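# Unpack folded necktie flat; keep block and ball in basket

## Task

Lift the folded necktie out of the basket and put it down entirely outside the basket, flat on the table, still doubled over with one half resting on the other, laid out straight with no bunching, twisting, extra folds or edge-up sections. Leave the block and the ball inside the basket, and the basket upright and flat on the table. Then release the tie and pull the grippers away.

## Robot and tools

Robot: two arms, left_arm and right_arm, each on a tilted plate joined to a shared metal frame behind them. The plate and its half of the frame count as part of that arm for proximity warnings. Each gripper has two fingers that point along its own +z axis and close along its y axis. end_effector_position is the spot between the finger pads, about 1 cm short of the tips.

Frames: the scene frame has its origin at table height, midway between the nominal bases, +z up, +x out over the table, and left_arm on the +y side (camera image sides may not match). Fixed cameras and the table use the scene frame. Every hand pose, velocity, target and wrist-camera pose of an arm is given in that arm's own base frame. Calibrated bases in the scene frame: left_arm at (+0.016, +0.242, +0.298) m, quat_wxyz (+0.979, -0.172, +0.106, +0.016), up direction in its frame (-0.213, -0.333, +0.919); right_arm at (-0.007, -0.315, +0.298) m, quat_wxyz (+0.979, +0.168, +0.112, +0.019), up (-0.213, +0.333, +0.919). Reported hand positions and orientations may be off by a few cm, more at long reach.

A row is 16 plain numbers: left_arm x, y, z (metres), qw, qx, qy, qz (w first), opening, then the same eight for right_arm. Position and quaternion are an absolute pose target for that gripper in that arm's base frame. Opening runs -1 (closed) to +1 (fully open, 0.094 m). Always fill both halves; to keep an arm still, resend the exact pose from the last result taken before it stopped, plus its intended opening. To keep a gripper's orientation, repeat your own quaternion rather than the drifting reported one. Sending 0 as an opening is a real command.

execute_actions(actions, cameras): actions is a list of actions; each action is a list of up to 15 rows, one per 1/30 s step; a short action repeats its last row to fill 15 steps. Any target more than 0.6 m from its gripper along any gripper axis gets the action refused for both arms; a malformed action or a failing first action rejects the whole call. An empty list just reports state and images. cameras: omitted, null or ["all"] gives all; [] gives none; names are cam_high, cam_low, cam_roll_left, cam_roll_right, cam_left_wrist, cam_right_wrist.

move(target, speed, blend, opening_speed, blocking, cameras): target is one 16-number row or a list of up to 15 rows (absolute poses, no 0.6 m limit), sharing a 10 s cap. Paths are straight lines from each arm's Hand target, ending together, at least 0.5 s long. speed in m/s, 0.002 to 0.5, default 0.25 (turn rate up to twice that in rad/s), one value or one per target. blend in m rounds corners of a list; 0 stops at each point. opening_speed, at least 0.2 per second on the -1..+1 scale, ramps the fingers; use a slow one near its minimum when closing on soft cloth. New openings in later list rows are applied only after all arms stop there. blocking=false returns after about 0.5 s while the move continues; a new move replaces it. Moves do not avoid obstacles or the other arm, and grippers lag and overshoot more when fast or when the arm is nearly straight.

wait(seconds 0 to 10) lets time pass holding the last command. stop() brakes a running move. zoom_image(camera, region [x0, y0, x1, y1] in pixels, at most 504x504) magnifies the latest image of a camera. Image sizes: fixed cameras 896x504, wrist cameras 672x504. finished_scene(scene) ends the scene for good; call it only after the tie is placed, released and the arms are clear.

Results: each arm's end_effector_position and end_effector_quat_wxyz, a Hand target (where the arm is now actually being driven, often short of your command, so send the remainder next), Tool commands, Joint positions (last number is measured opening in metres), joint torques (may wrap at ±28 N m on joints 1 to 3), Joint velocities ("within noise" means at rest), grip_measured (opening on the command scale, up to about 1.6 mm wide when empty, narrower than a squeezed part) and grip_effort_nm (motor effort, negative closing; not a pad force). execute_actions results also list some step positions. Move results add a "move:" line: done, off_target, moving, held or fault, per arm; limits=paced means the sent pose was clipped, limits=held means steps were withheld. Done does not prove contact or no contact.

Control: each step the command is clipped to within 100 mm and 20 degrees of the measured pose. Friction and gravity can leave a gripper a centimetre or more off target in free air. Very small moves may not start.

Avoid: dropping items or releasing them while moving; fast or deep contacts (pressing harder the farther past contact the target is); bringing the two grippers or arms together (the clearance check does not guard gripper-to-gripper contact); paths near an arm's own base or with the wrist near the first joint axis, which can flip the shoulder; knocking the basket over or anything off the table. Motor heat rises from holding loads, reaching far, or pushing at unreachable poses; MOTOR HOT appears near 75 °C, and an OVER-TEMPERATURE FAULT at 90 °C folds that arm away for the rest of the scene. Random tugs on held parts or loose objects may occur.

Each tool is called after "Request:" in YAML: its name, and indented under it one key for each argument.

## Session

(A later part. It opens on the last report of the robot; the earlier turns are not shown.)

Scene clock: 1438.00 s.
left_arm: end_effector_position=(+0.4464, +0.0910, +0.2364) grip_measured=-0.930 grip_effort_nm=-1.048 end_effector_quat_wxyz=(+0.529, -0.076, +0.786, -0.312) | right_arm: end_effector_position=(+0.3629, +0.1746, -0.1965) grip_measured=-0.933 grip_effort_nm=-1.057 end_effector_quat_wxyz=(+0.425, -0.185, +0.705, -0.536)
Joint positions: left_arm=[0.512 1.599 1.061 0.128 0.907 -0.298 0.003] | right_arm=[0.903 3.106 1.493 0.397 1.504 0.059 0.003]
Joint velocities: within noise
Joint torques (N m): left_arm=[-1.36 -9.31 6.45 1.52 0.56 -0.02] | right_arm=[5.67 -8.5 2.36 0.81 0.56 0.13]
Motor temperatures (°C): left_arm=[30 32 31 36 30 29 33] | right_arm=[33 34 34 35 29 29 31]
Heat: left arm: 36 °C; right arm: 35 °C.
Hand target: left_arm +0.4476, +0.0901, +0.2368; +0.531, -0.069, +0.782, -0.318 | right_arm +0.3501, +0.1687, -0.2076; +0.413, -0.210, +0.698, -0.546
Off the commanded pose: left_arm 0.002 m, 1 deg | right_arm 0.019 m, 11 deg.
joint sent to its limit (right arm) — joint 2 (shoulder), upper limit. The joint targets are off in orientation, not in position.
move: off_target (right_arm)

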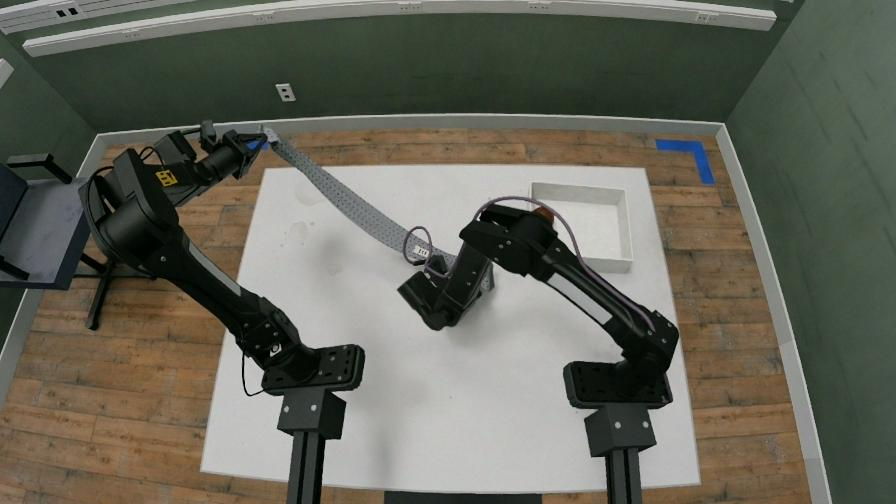

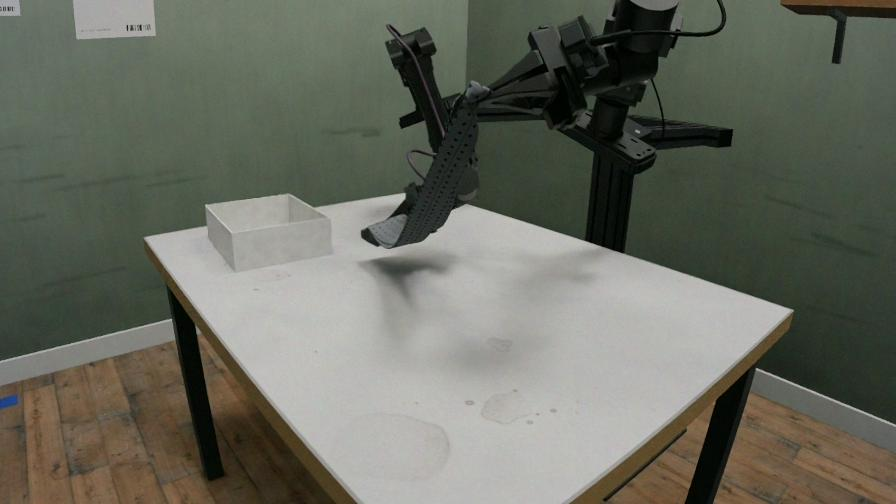

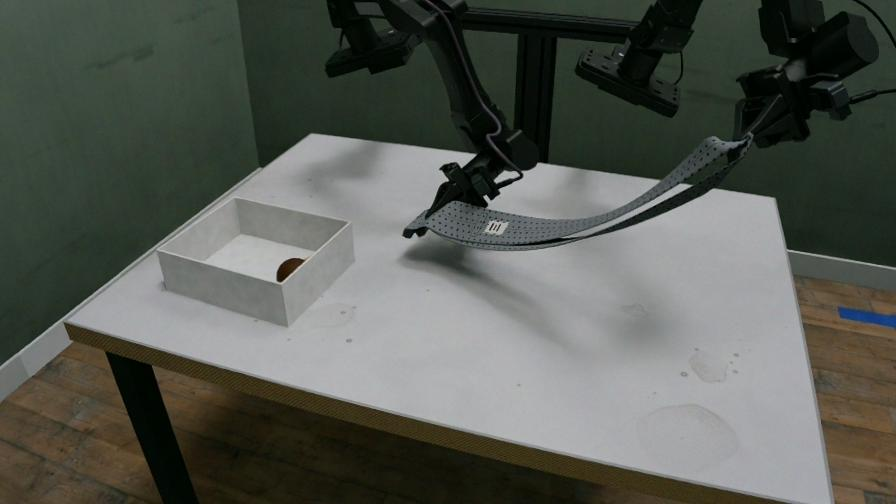

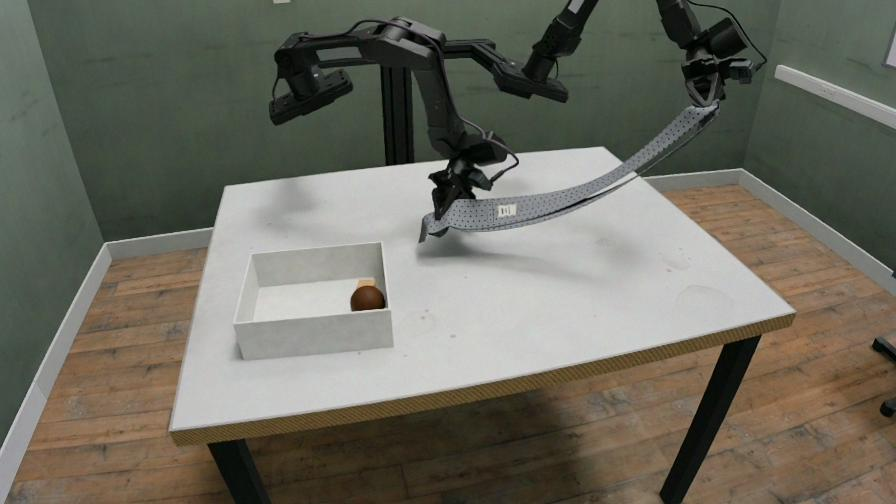

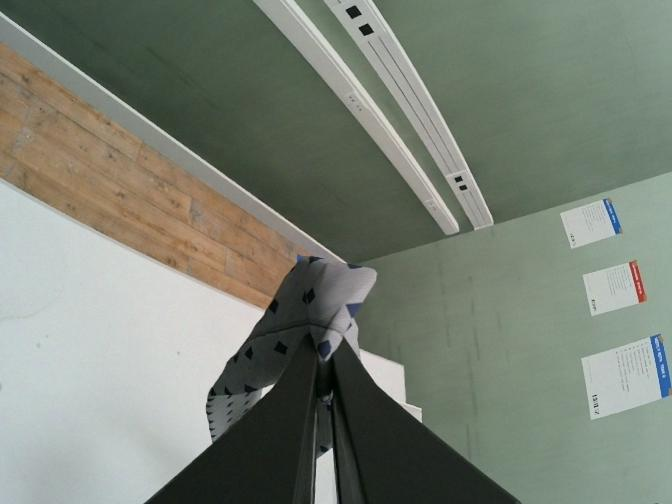

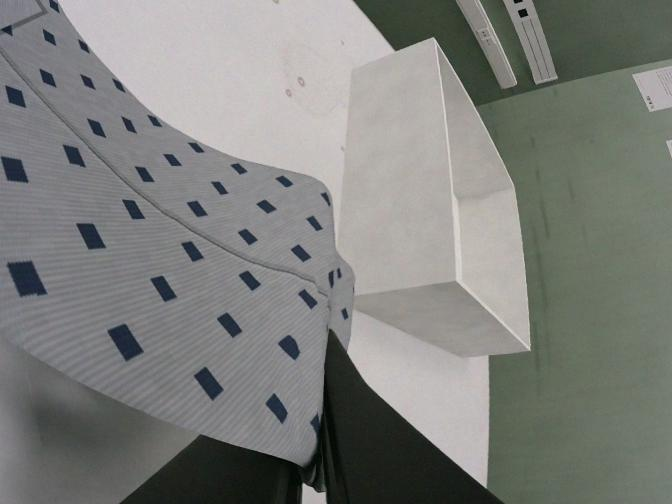

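Request:
move:
  target: [0.4687,0.1570,-0.0064,0.4306,-0.2691,0.7374,-0.4449,-1,0.2810,0.0860,-0.2060,0.2983,-0.3674,0.5574,-0.6817,-1]
  speed: 0.12

Scene clock: 1449.43 s.
left_arm: end_effector_position=(+0.4666, +0.1548, -0.0068) grip_measured=-0.930 grip_effort_nm=-1.048 end_effector_quat_wxyz=(+0.425, -0.278, +0.740, -0.441) | right_arm: end_effector_position=(+0.2909, +0.0925, -0.2007) grip_measured=-0.933 grip_effort_nm=-1.053 end_effector_quat_wxyz=(+0.275, -0.356, +0.629, -0.634)
Joint positions: left_arm=[0.632 2.394 1.037 0.858 1.021 -0.727 0.003] | right_arm=[0.927 3.106 1.177 0.294 1.525 -0.04 0.003]
Joint velocities: within noise
Joint torques (N m): left_arm=[-1.26 -9.72 3.48 1.4 0.62 -0.01] | right_arm=[4.71 -6.63 0.25 0.46 0.73 -0.02]
Motor temperatures (°C): left_arm=[29 33 31 37 30 29 33] | right_arm=[33 34 34 34 29 29 31]
Heat: left arm: 37 °C; right arm: 34 °C.
Hand target: left_arm +0.4685, +0.1570, -0.0065; +0.430, -0.269, +0.738, -0.445 | right_arm +0.2814, +0.0860, -0.2048; +0.261, -0.377, +0.612, -0.644
Off the commanded pose: left_arm 0.003 m, 1 deg | right_arm 0.013 m, 10 deg.
joint sent to its limit (right arm) — joint 2 (shoulder), upper limit. The joint targets are off in orientation, not in position.
move: off_target (right_arm)

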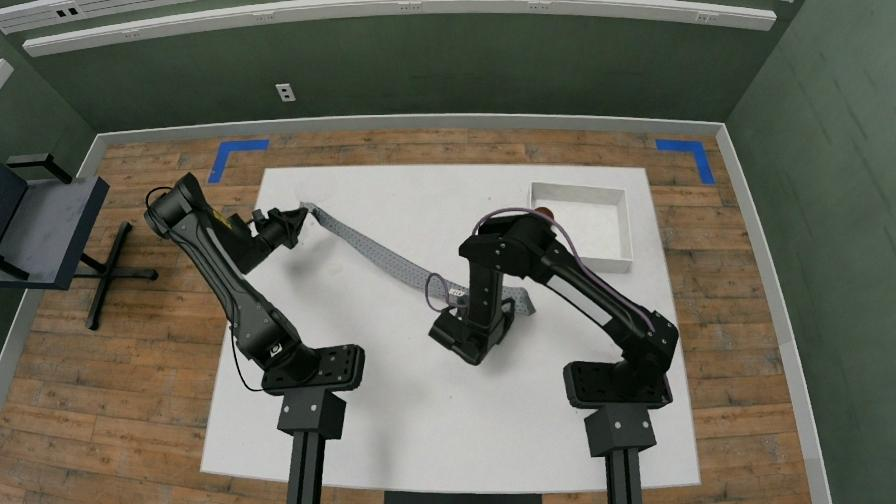

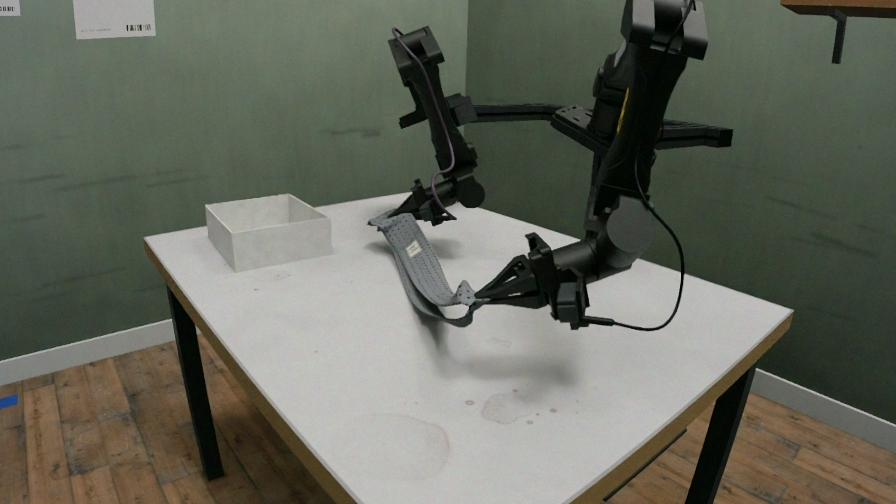

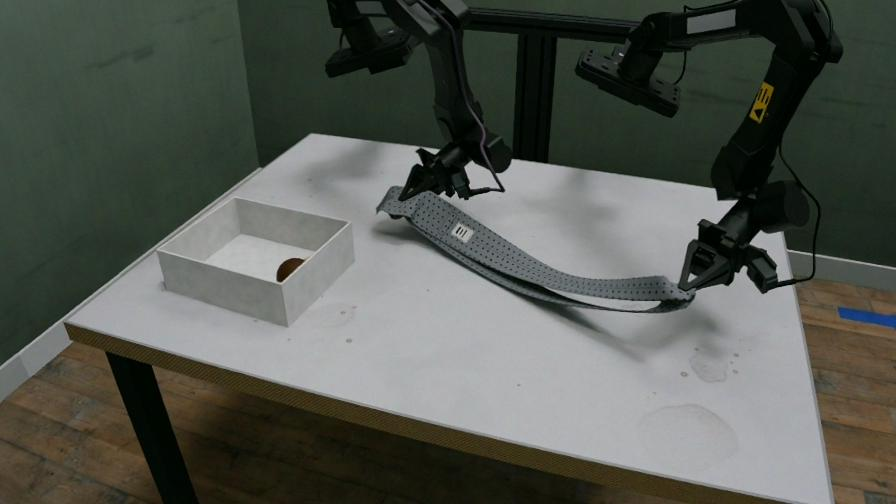

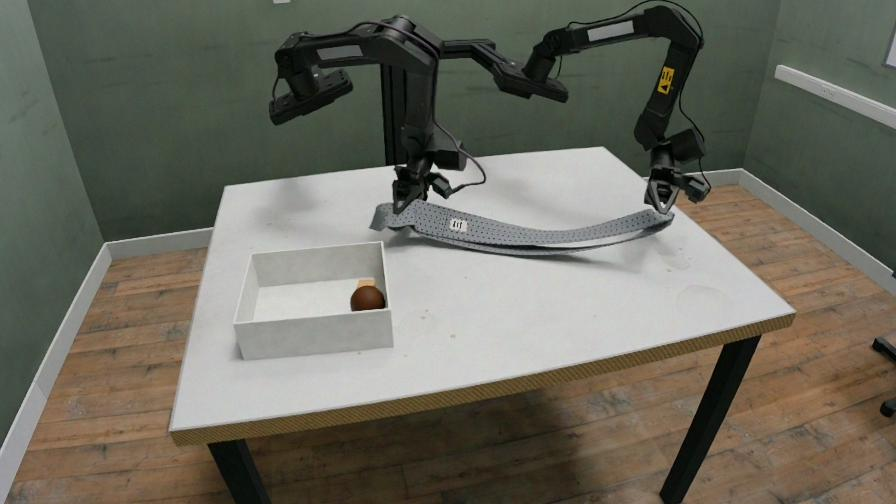

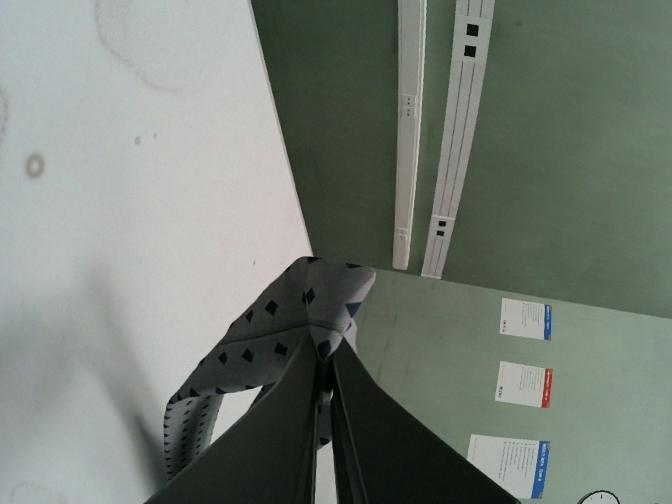

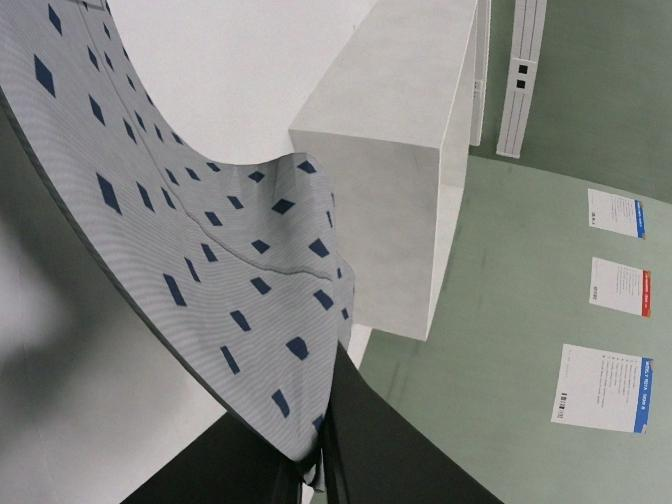

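Request:
move:
  target: [0.4559,0.2387,-0.0505,0.4306,-0.2691,0.7374,-0.4449,-1,0.3050,0.1020,-0.2490,0.2983,-0.3674,0.5574,-0.6817,-1]
  speed: 0.08

Request:
zoom_image:
  camera: "cam_roll_right"
  region: [340, 150, 520, 280]

Request:
zoom_image:
  camera: "cam_roll_left"
  region: [350, 150, 530, 280]

Scene clock: 1466.77 s.
left_arm: end_effector_position=(+0.4575, +0.2403, -0.0440) grip_measured=-0.930 grip_effort_nm=-1.043 end_effector_quat_wxyz=(+0.438, -0.272, +0.737, -0.437) | right_arm: end_effector_position=(+0.3097, +0.1130, -0.2402) grip_measured=-0.933 grip_effort_nm=-1.057 end_effector_quat_wxyz=(+0.226, -0.403, +0.683, -0.566)
Joint positions: left_arm=[0.804 2.598 1.333 0.631 1.163 -0.544 0.003] | right_arm=[0.896 3.106 1.257 0.345 1.309 -0.222 0.003]
Joint velocities: within noise
Joint torques (N m): left_arm=[-0.9 -10.32 3.58 0.9 0.67 0.12] | right_arm=[3.02 -7.09 1.48 0.93 0.53 -0.02]
Motor temperatures (°C): left_arm=[29 34 30 36 30 29 33] | right_arm=[33 33 33 33 29 29 31]
Heat: left arm: 36 °C; right arm: 33 °C.
Hand target: left_arm +0.4558, +0.2386, -0.0504; +0.431, -0.269, +0.737, -0.445 | right_arm +0.3047, +0.1021, -0.2476; +0.215, -0.406, +0.681, -0.570
Off the commanded pose: left_arm 0.007 m, 1 deg | right_arm 0.015 m, 22 deg; orientation clipped.
joint sent to its limit (right arm) — joint 2 (shoulder), upper limit. The joint targets are off in orientation, not in position.
move: off_target (right_arm); limits=paced

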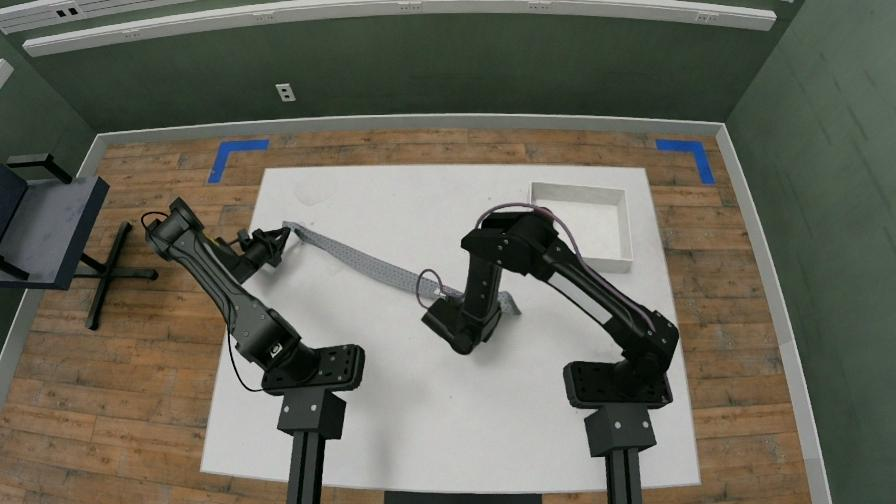

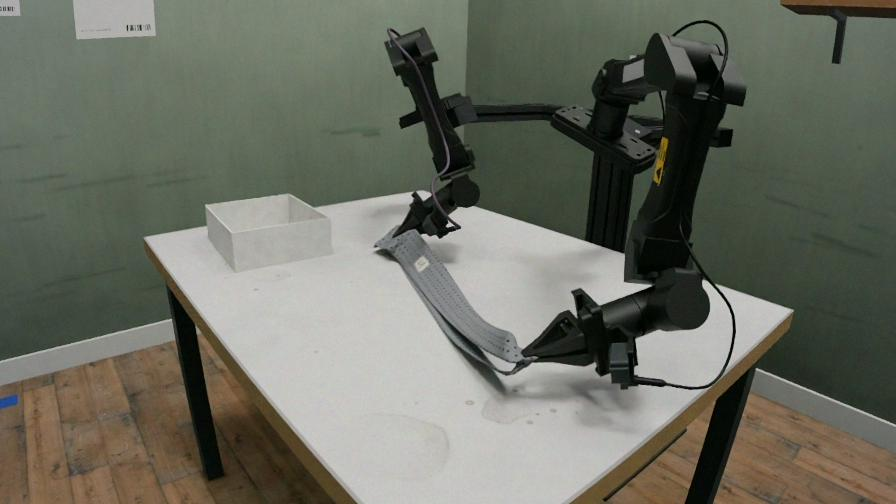

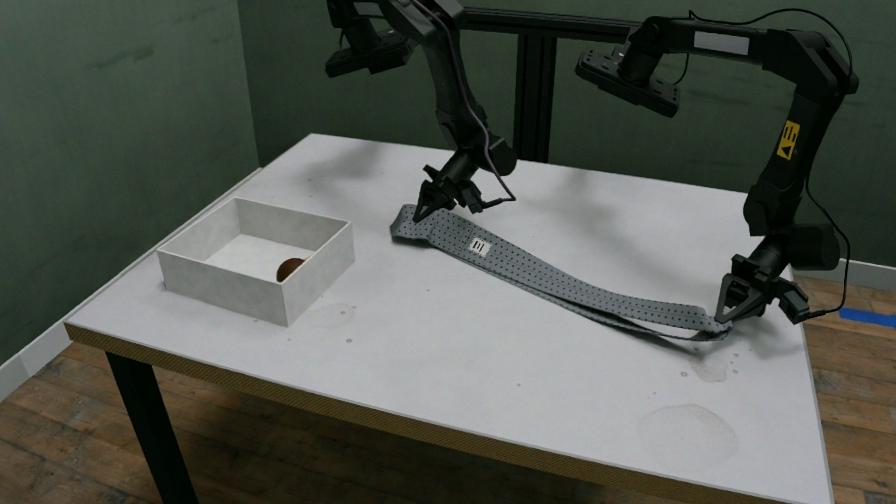

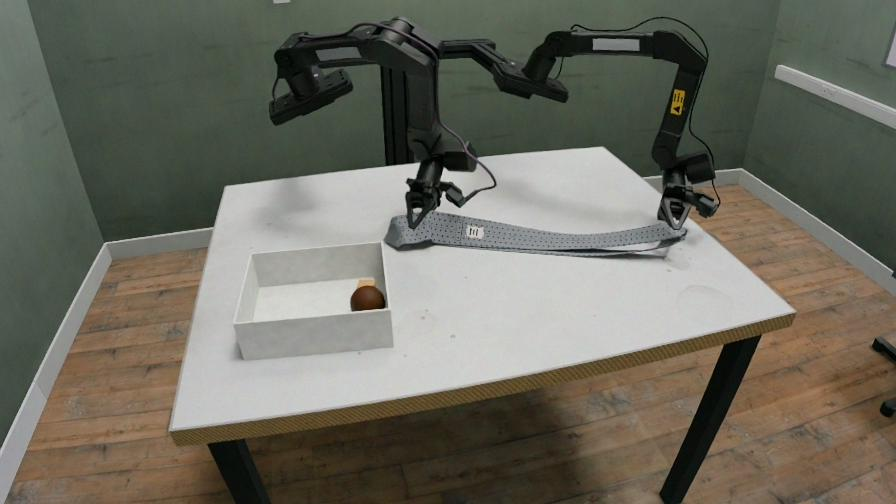

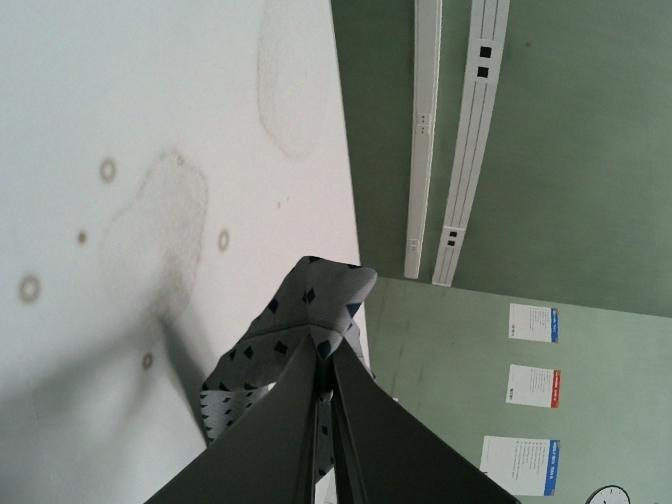

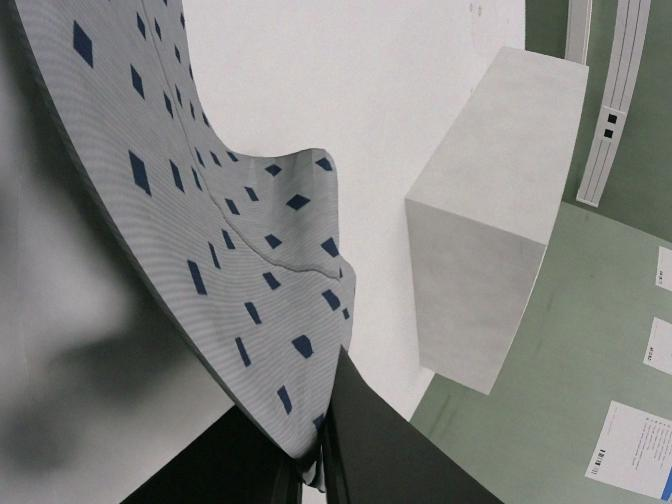

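Scaled by 2.800.

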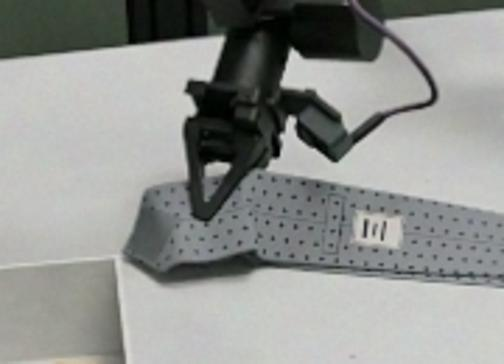

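Scaled by 2.800.

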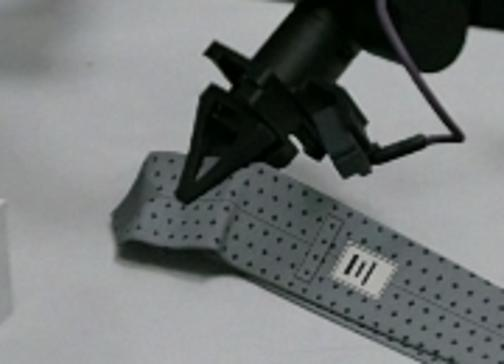

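Request:
move:
  target: [0.4634,0.2504,-0.0806,0.4306,-0.2691,0.7374,-0.4449,-1,0.3090,0.0970,-0.2640,0.226,-0.403,0.683,-0.566,-1]
  speed: 0.05
  cameras: ["cam_high","cam_low","cam_roll_left","cam_roll_right"]

Request:
zoom_image:
  camera: "cam_roll_right"
  region: [340, 150, 520, 280]

Request:
zoom_image:
  camera: "cam_roll_left"
  region: [640, 240, 820, 370]

Scene clock: 1478.17 s.
left_arm: end_effector_position=(+0.4673, +0.2528, -0.0708) grip_measured=-0.930 grip_effort_nm=-1.048 end_effector_quat_wxyz=(+0.441, -0.267, +0.738, -0.435) | right_arm: end_effector_position=(+0.3166, +0.1103, -0.2543) grip_measured=-0.933 grip_effort_nm=-1.062 end_effector_quat_wxyz=(+0.216, -0.404, +0.712, -0.532)
Joint positions: left_arm=[0.808 2.718 1.457 0.629 1.167 -0.533 0.003] | right_arm=[0.855 3.106 1.257 0.409 1.221 -0.269 0.003]
Joint velocities: within noise
Joint torques (N m): left_arm=[-0.7 -10.09 3.43 0.87 0.68 0.15] | right_arm=[3.11 -7.08 0.59 1.01 0.43 -0.02]
Motor temperatures (°C): left_arm=[29 35 30 35 30 29 33] | right_arm=[33 33 33 33 29 29 31]
Heat: left arm: 35 °C; right arm: 33 °C.
Hand target: left_arm +0.4634, +0.2503, -0.0803; +0.431, -0.269, +0.737, -0.445 | right_arm +0.3086, +0.0972, -0.2625; +0.202, -0.409, +0.710, -0.536
Off the commanded pose: left_arm 0.011 m, 2 deg | right_arm 0.018 m, 5 deg.
joint sent to its limit (right arm) — joint 2 (shoulder), upper limit. The joint targets are off in orientation, not in position.
move: off_target (left_arm, right_arm)
Images, in order (width x height): cam_high 896x504, cam_low 896x504, cam_roll_left 896x504, cam_roll_right 896x504.

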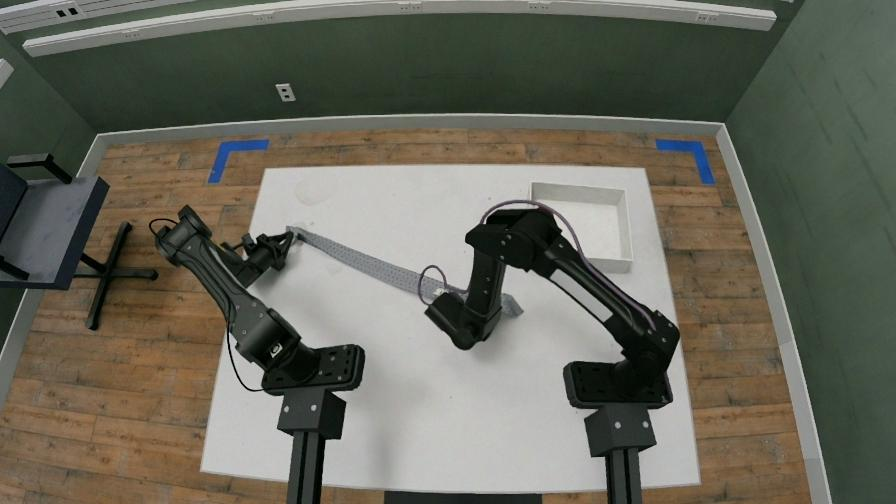

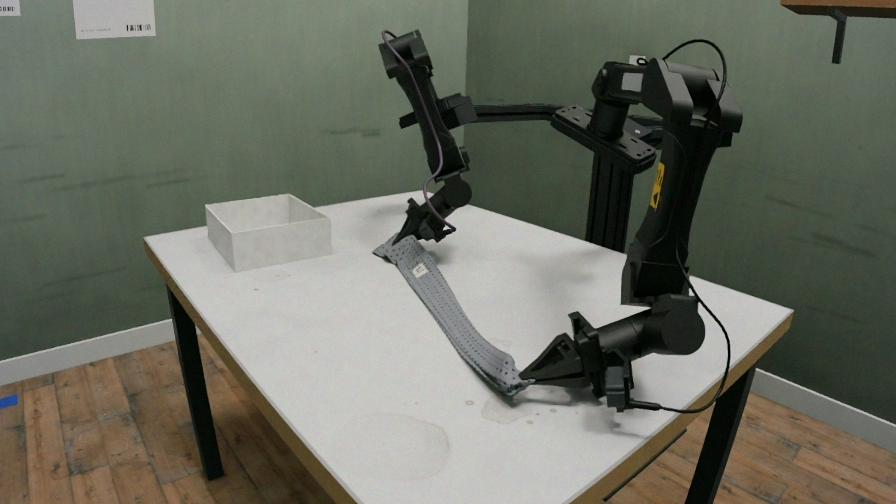

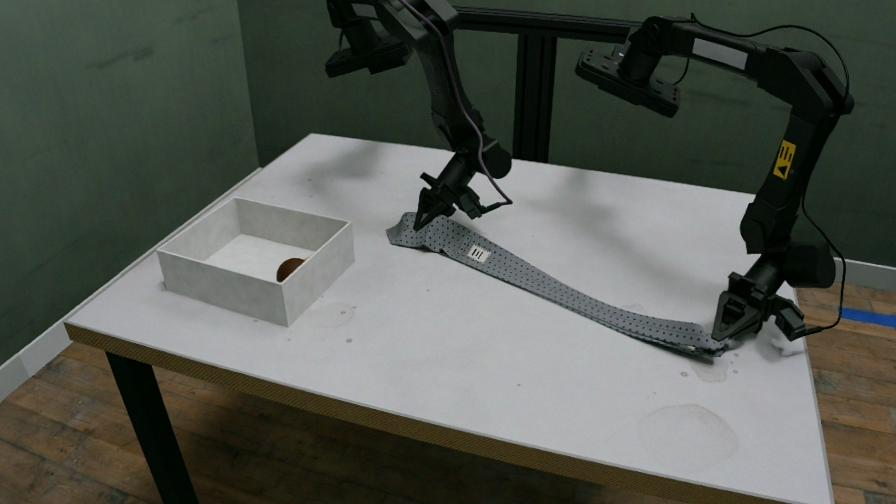

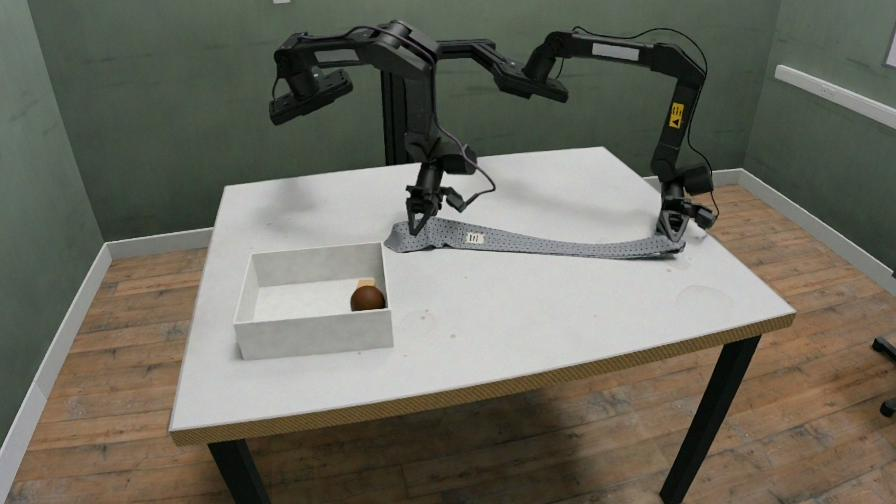

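Scaled by 2.800.

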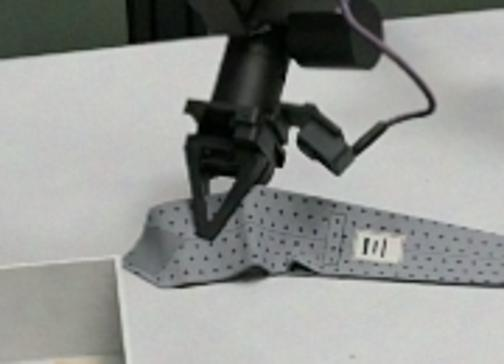

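Scaled by 2.800.

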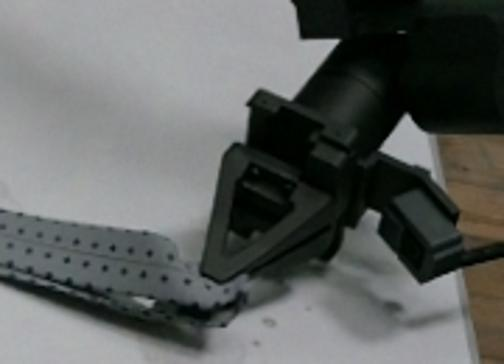

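Request:
move:
  target: [0.4729,0.2739,-0.0776,0.4306,-0.2691,0.7374,-0.4449,-1,0.3090,0.0970,-0.2640,0.226,-0.403,0.683,-0.566,-1]
  speed: 0.04
  cameras: ["cam_high","cam_low","cam_roll_left","cam_roll_right"]

Request:
zoom_image:
  camera: "cam_high"
  region: [270, 200, 550, 350]

Request:
zoom_image:
  camera: "cam_roll_left"
  region: [370, 190, 740, 370]

Scene clock: 1487.97 s.
left_arm: end_effector_position=(+0.4754, +0.2713, -0.0711) grip_measured=-0.930 grip_effort_nm=-1.043 end_effector_quat_wxyz=(+0.433, -0.270, +0.738, -0.442) | right_arm: end_effector_position=(+0.3175, +0.1120, -0.2554) grip_measured=-0.933 grip_effort_nm=-1.057 end_effector_quat_wxyz=(+0.219, -0.403, +0.714, -0.528)
Joint positions: left_arm=[0.824 2.759 1.59 0.485 1.188 -0.499 0.003] | right_arm=[0.855 3.106 1.257 0.422 1.213 -0.273 0.003]
Joint velocities: within noise
Joint torques (N m): left_arm=[-0.46 -10.73 4.57 0.95 0.64 0.13] | right_arm=[3.12 -7.1 0.55 0.94 0.51 -0.02]
Motor temperatures (°C): left_arm=[29 35 30 35 30 29 33] | right_arm=[33 33 33 33 29 29 31]
Heat: left arm: 35 °C; right arm: 33 °C.
Hand target: left_arm +0.4728, +0.2739, -0.0775; +0.431, -0.270, +0.737, -0.445 | right_arm +0.3087, +0.0973, -0.2626; +0.202, -0.410, +0.710, -0.536
Off the commanded pose: left_arm 0.007 m, 0 deg | right_arm 0.019 m, 6 deg.
joint sent to its limit (right arm) — joint 2 (shoulder), upper limit. The joint targets are off in orientation, not in position.
move: off_target (right_arm)
Images, in order (width x height): cam_high 896x504, cam_low 896x504, cam_roll_left 896x504, cam_roll_right 896x504.

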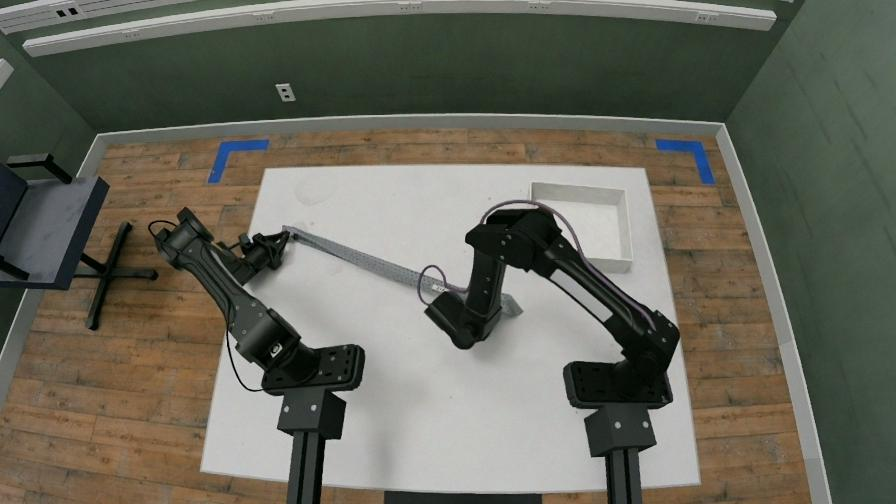

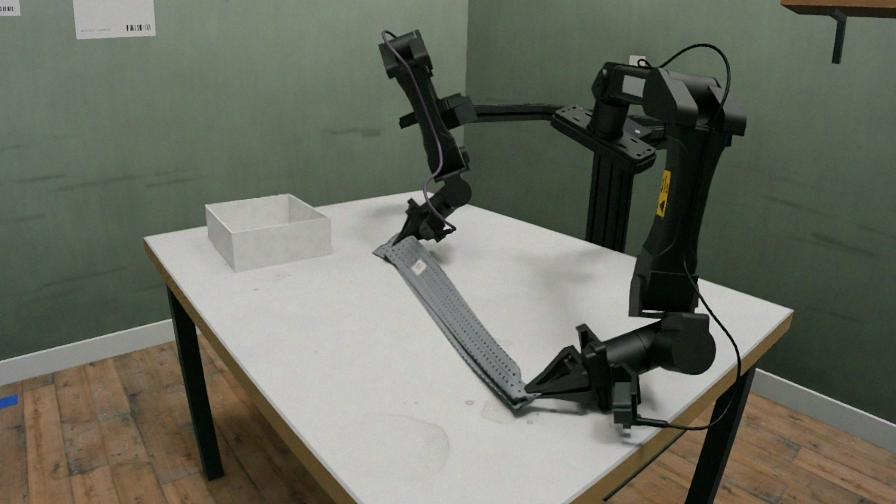

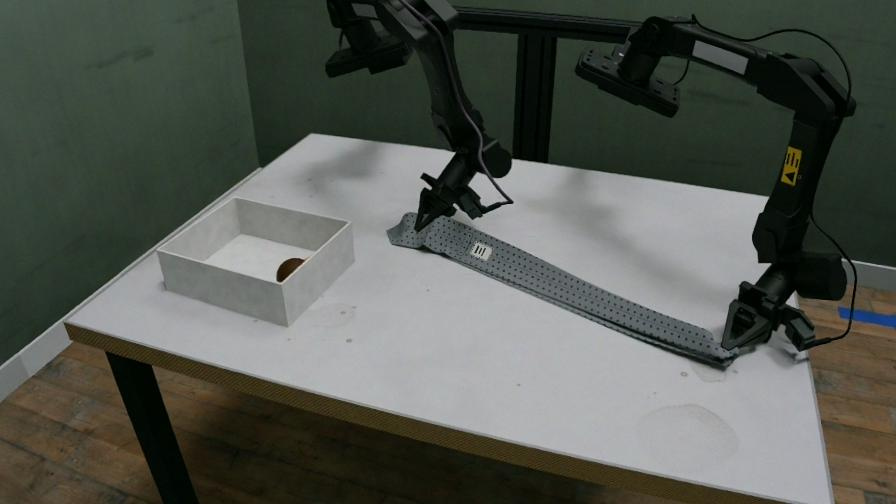

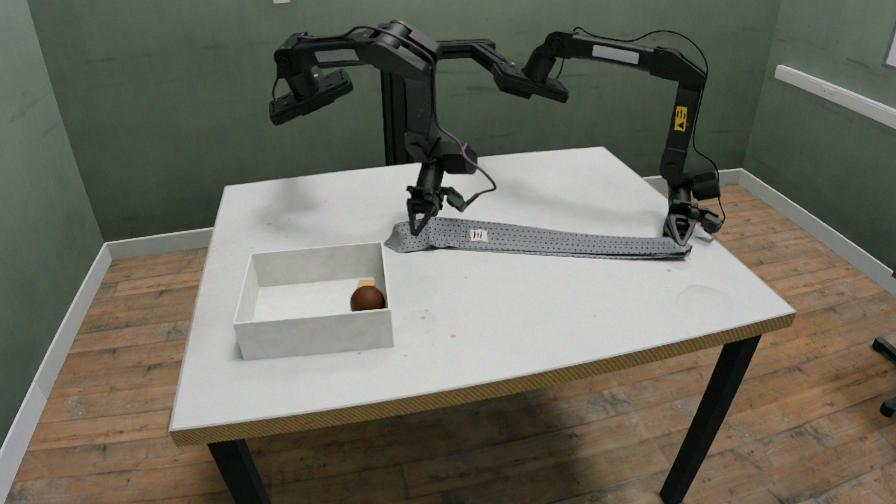

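Scaled by 1.800.

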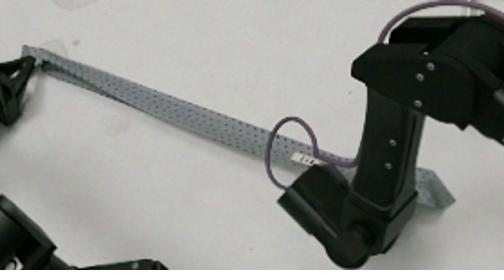

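Scaled by 1.362.

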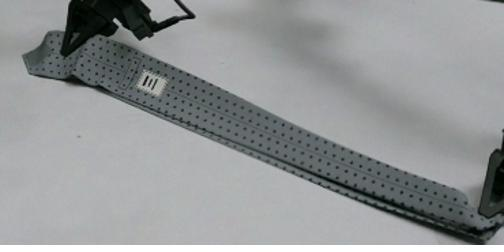

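Request:
move:
  target:
    - [0.4716,0.2719,-0.0721,0.4306,-0.2691,0.7374,-0.4449,-0.5,0.3090,0.0970,-0.2640,0.226,-0.403,0.683,-0.566,-1]
    - [0.3932,0.3097,-0.0515,0.4306,-0.2691,0.7374,-0.4449,-0.5,0.3090,0.0970,-0.2640,0.226,-0.403,0.683,-0.566,-1]
  speed: 0.05
  opening_speed: 1
  cameras: ["cam_high","cam_low","cam_roll_left","cam_left_wrist"]

Request:
zoom_image:
  camera: "cam_roll_left"
  region: [370, 190, 740, 370]

Scene clock: 1499.63 s.
left_arm: end_effector_position=(+0.3905, +0.3055, -0.0680) grip_measured=-0.503 grip_effort_nm=0.129 end_effector_quat_wxyz=(+0.420, -0.284, +0.739, -0.444) | right_arm: end_effector_position=(+0.3175, +0.1120, -0.2554) grip_measured=-0.933 grip_effort_nm=-1.057 end_effector_quat_wxyz=(+0.219, -0.403, +0.714, -0.528)
Joint positions: left_arm=[1.015 2.685 1.575 -0.063 1.292 -0.021 0.023] | right_arm=[0.855 3.106 1.257 0.422 1.213 -0.273 0.003]
Joint velocities: within noise
Joint torques (N m): left_arm=[-0.03 -14.53 3.55 0.27 0.8 0.16] | right_arm=[3.11 -7.09 0.54 0.93 0.51 -0.02]
Motor temperatures (°C): left_arm=[29 35 30 34 30 29 33] | right_arm=[33 33 33 33 29 29 32]
Heat: left arm: 35 °C; right arm: 33 °C.
Hand target: left_arm +0.3933, +0.3096, -0.0517; +0.432, -0.270, +0.737, -0.445 | right_arm +0.3087, +0.0973, -0.2625; +0.202, -0.410, +0.710, -0.536
Off the commanded pose: left_arm 0.017 m, 2 deg | right_arm 0.019 m, 6 deg.
joint sent to its limit (right arm) — joint 2 (shoulder), upper limit. The joint targets are off in orientation, not in position.
move: off_target (left_arm, right_arm)
Images, in order (width x height): cam_high 896x504, cam_low 896x504, cam_roll_left 896x504, cam_left_wrist 672x504.

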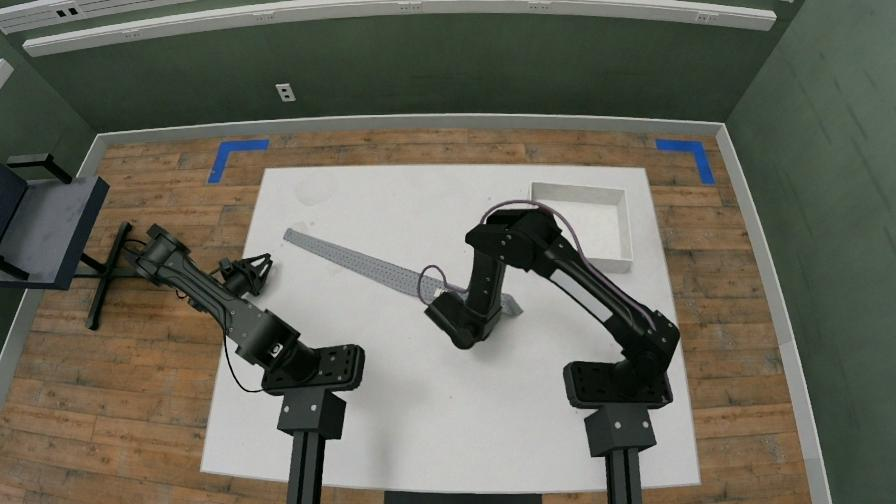

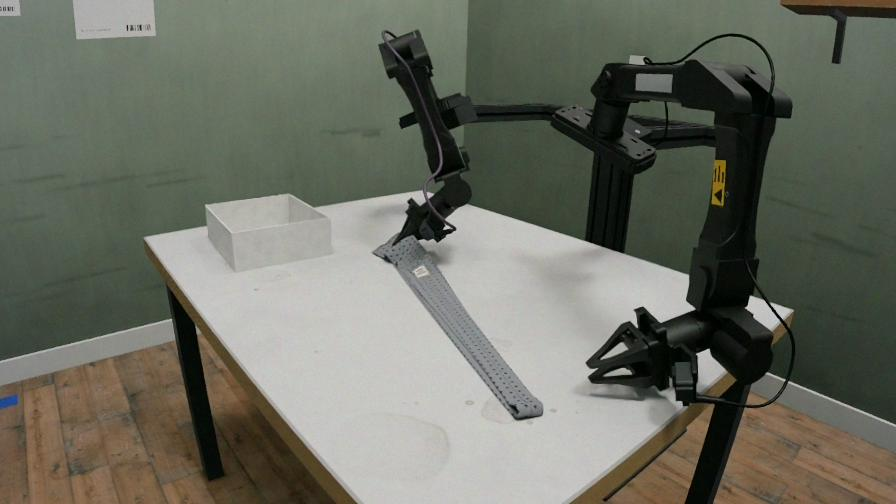

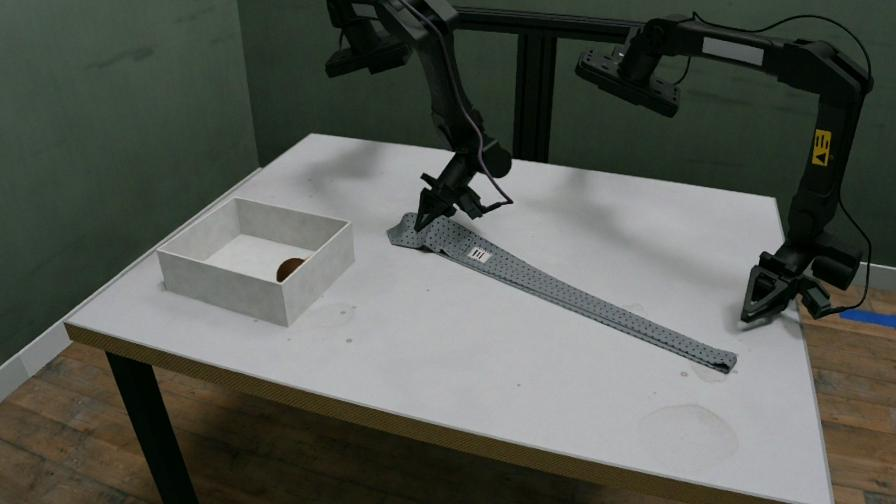

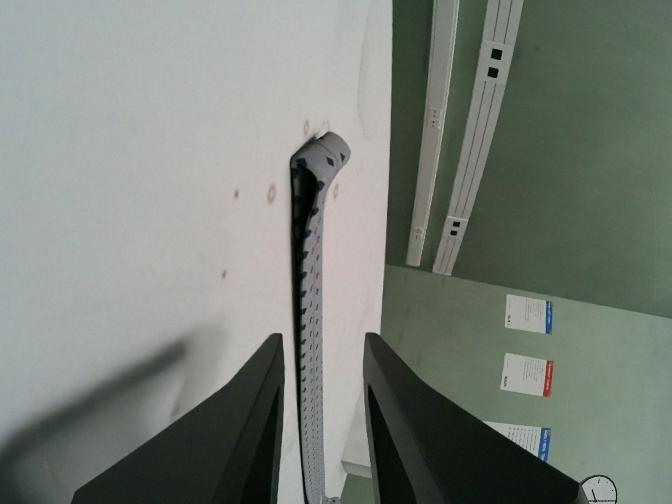

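Scaled by 1.362.

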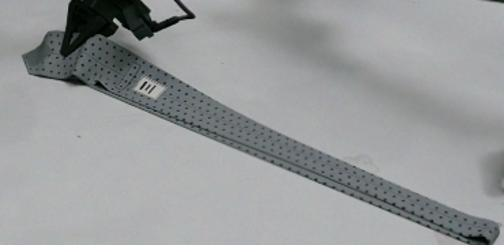

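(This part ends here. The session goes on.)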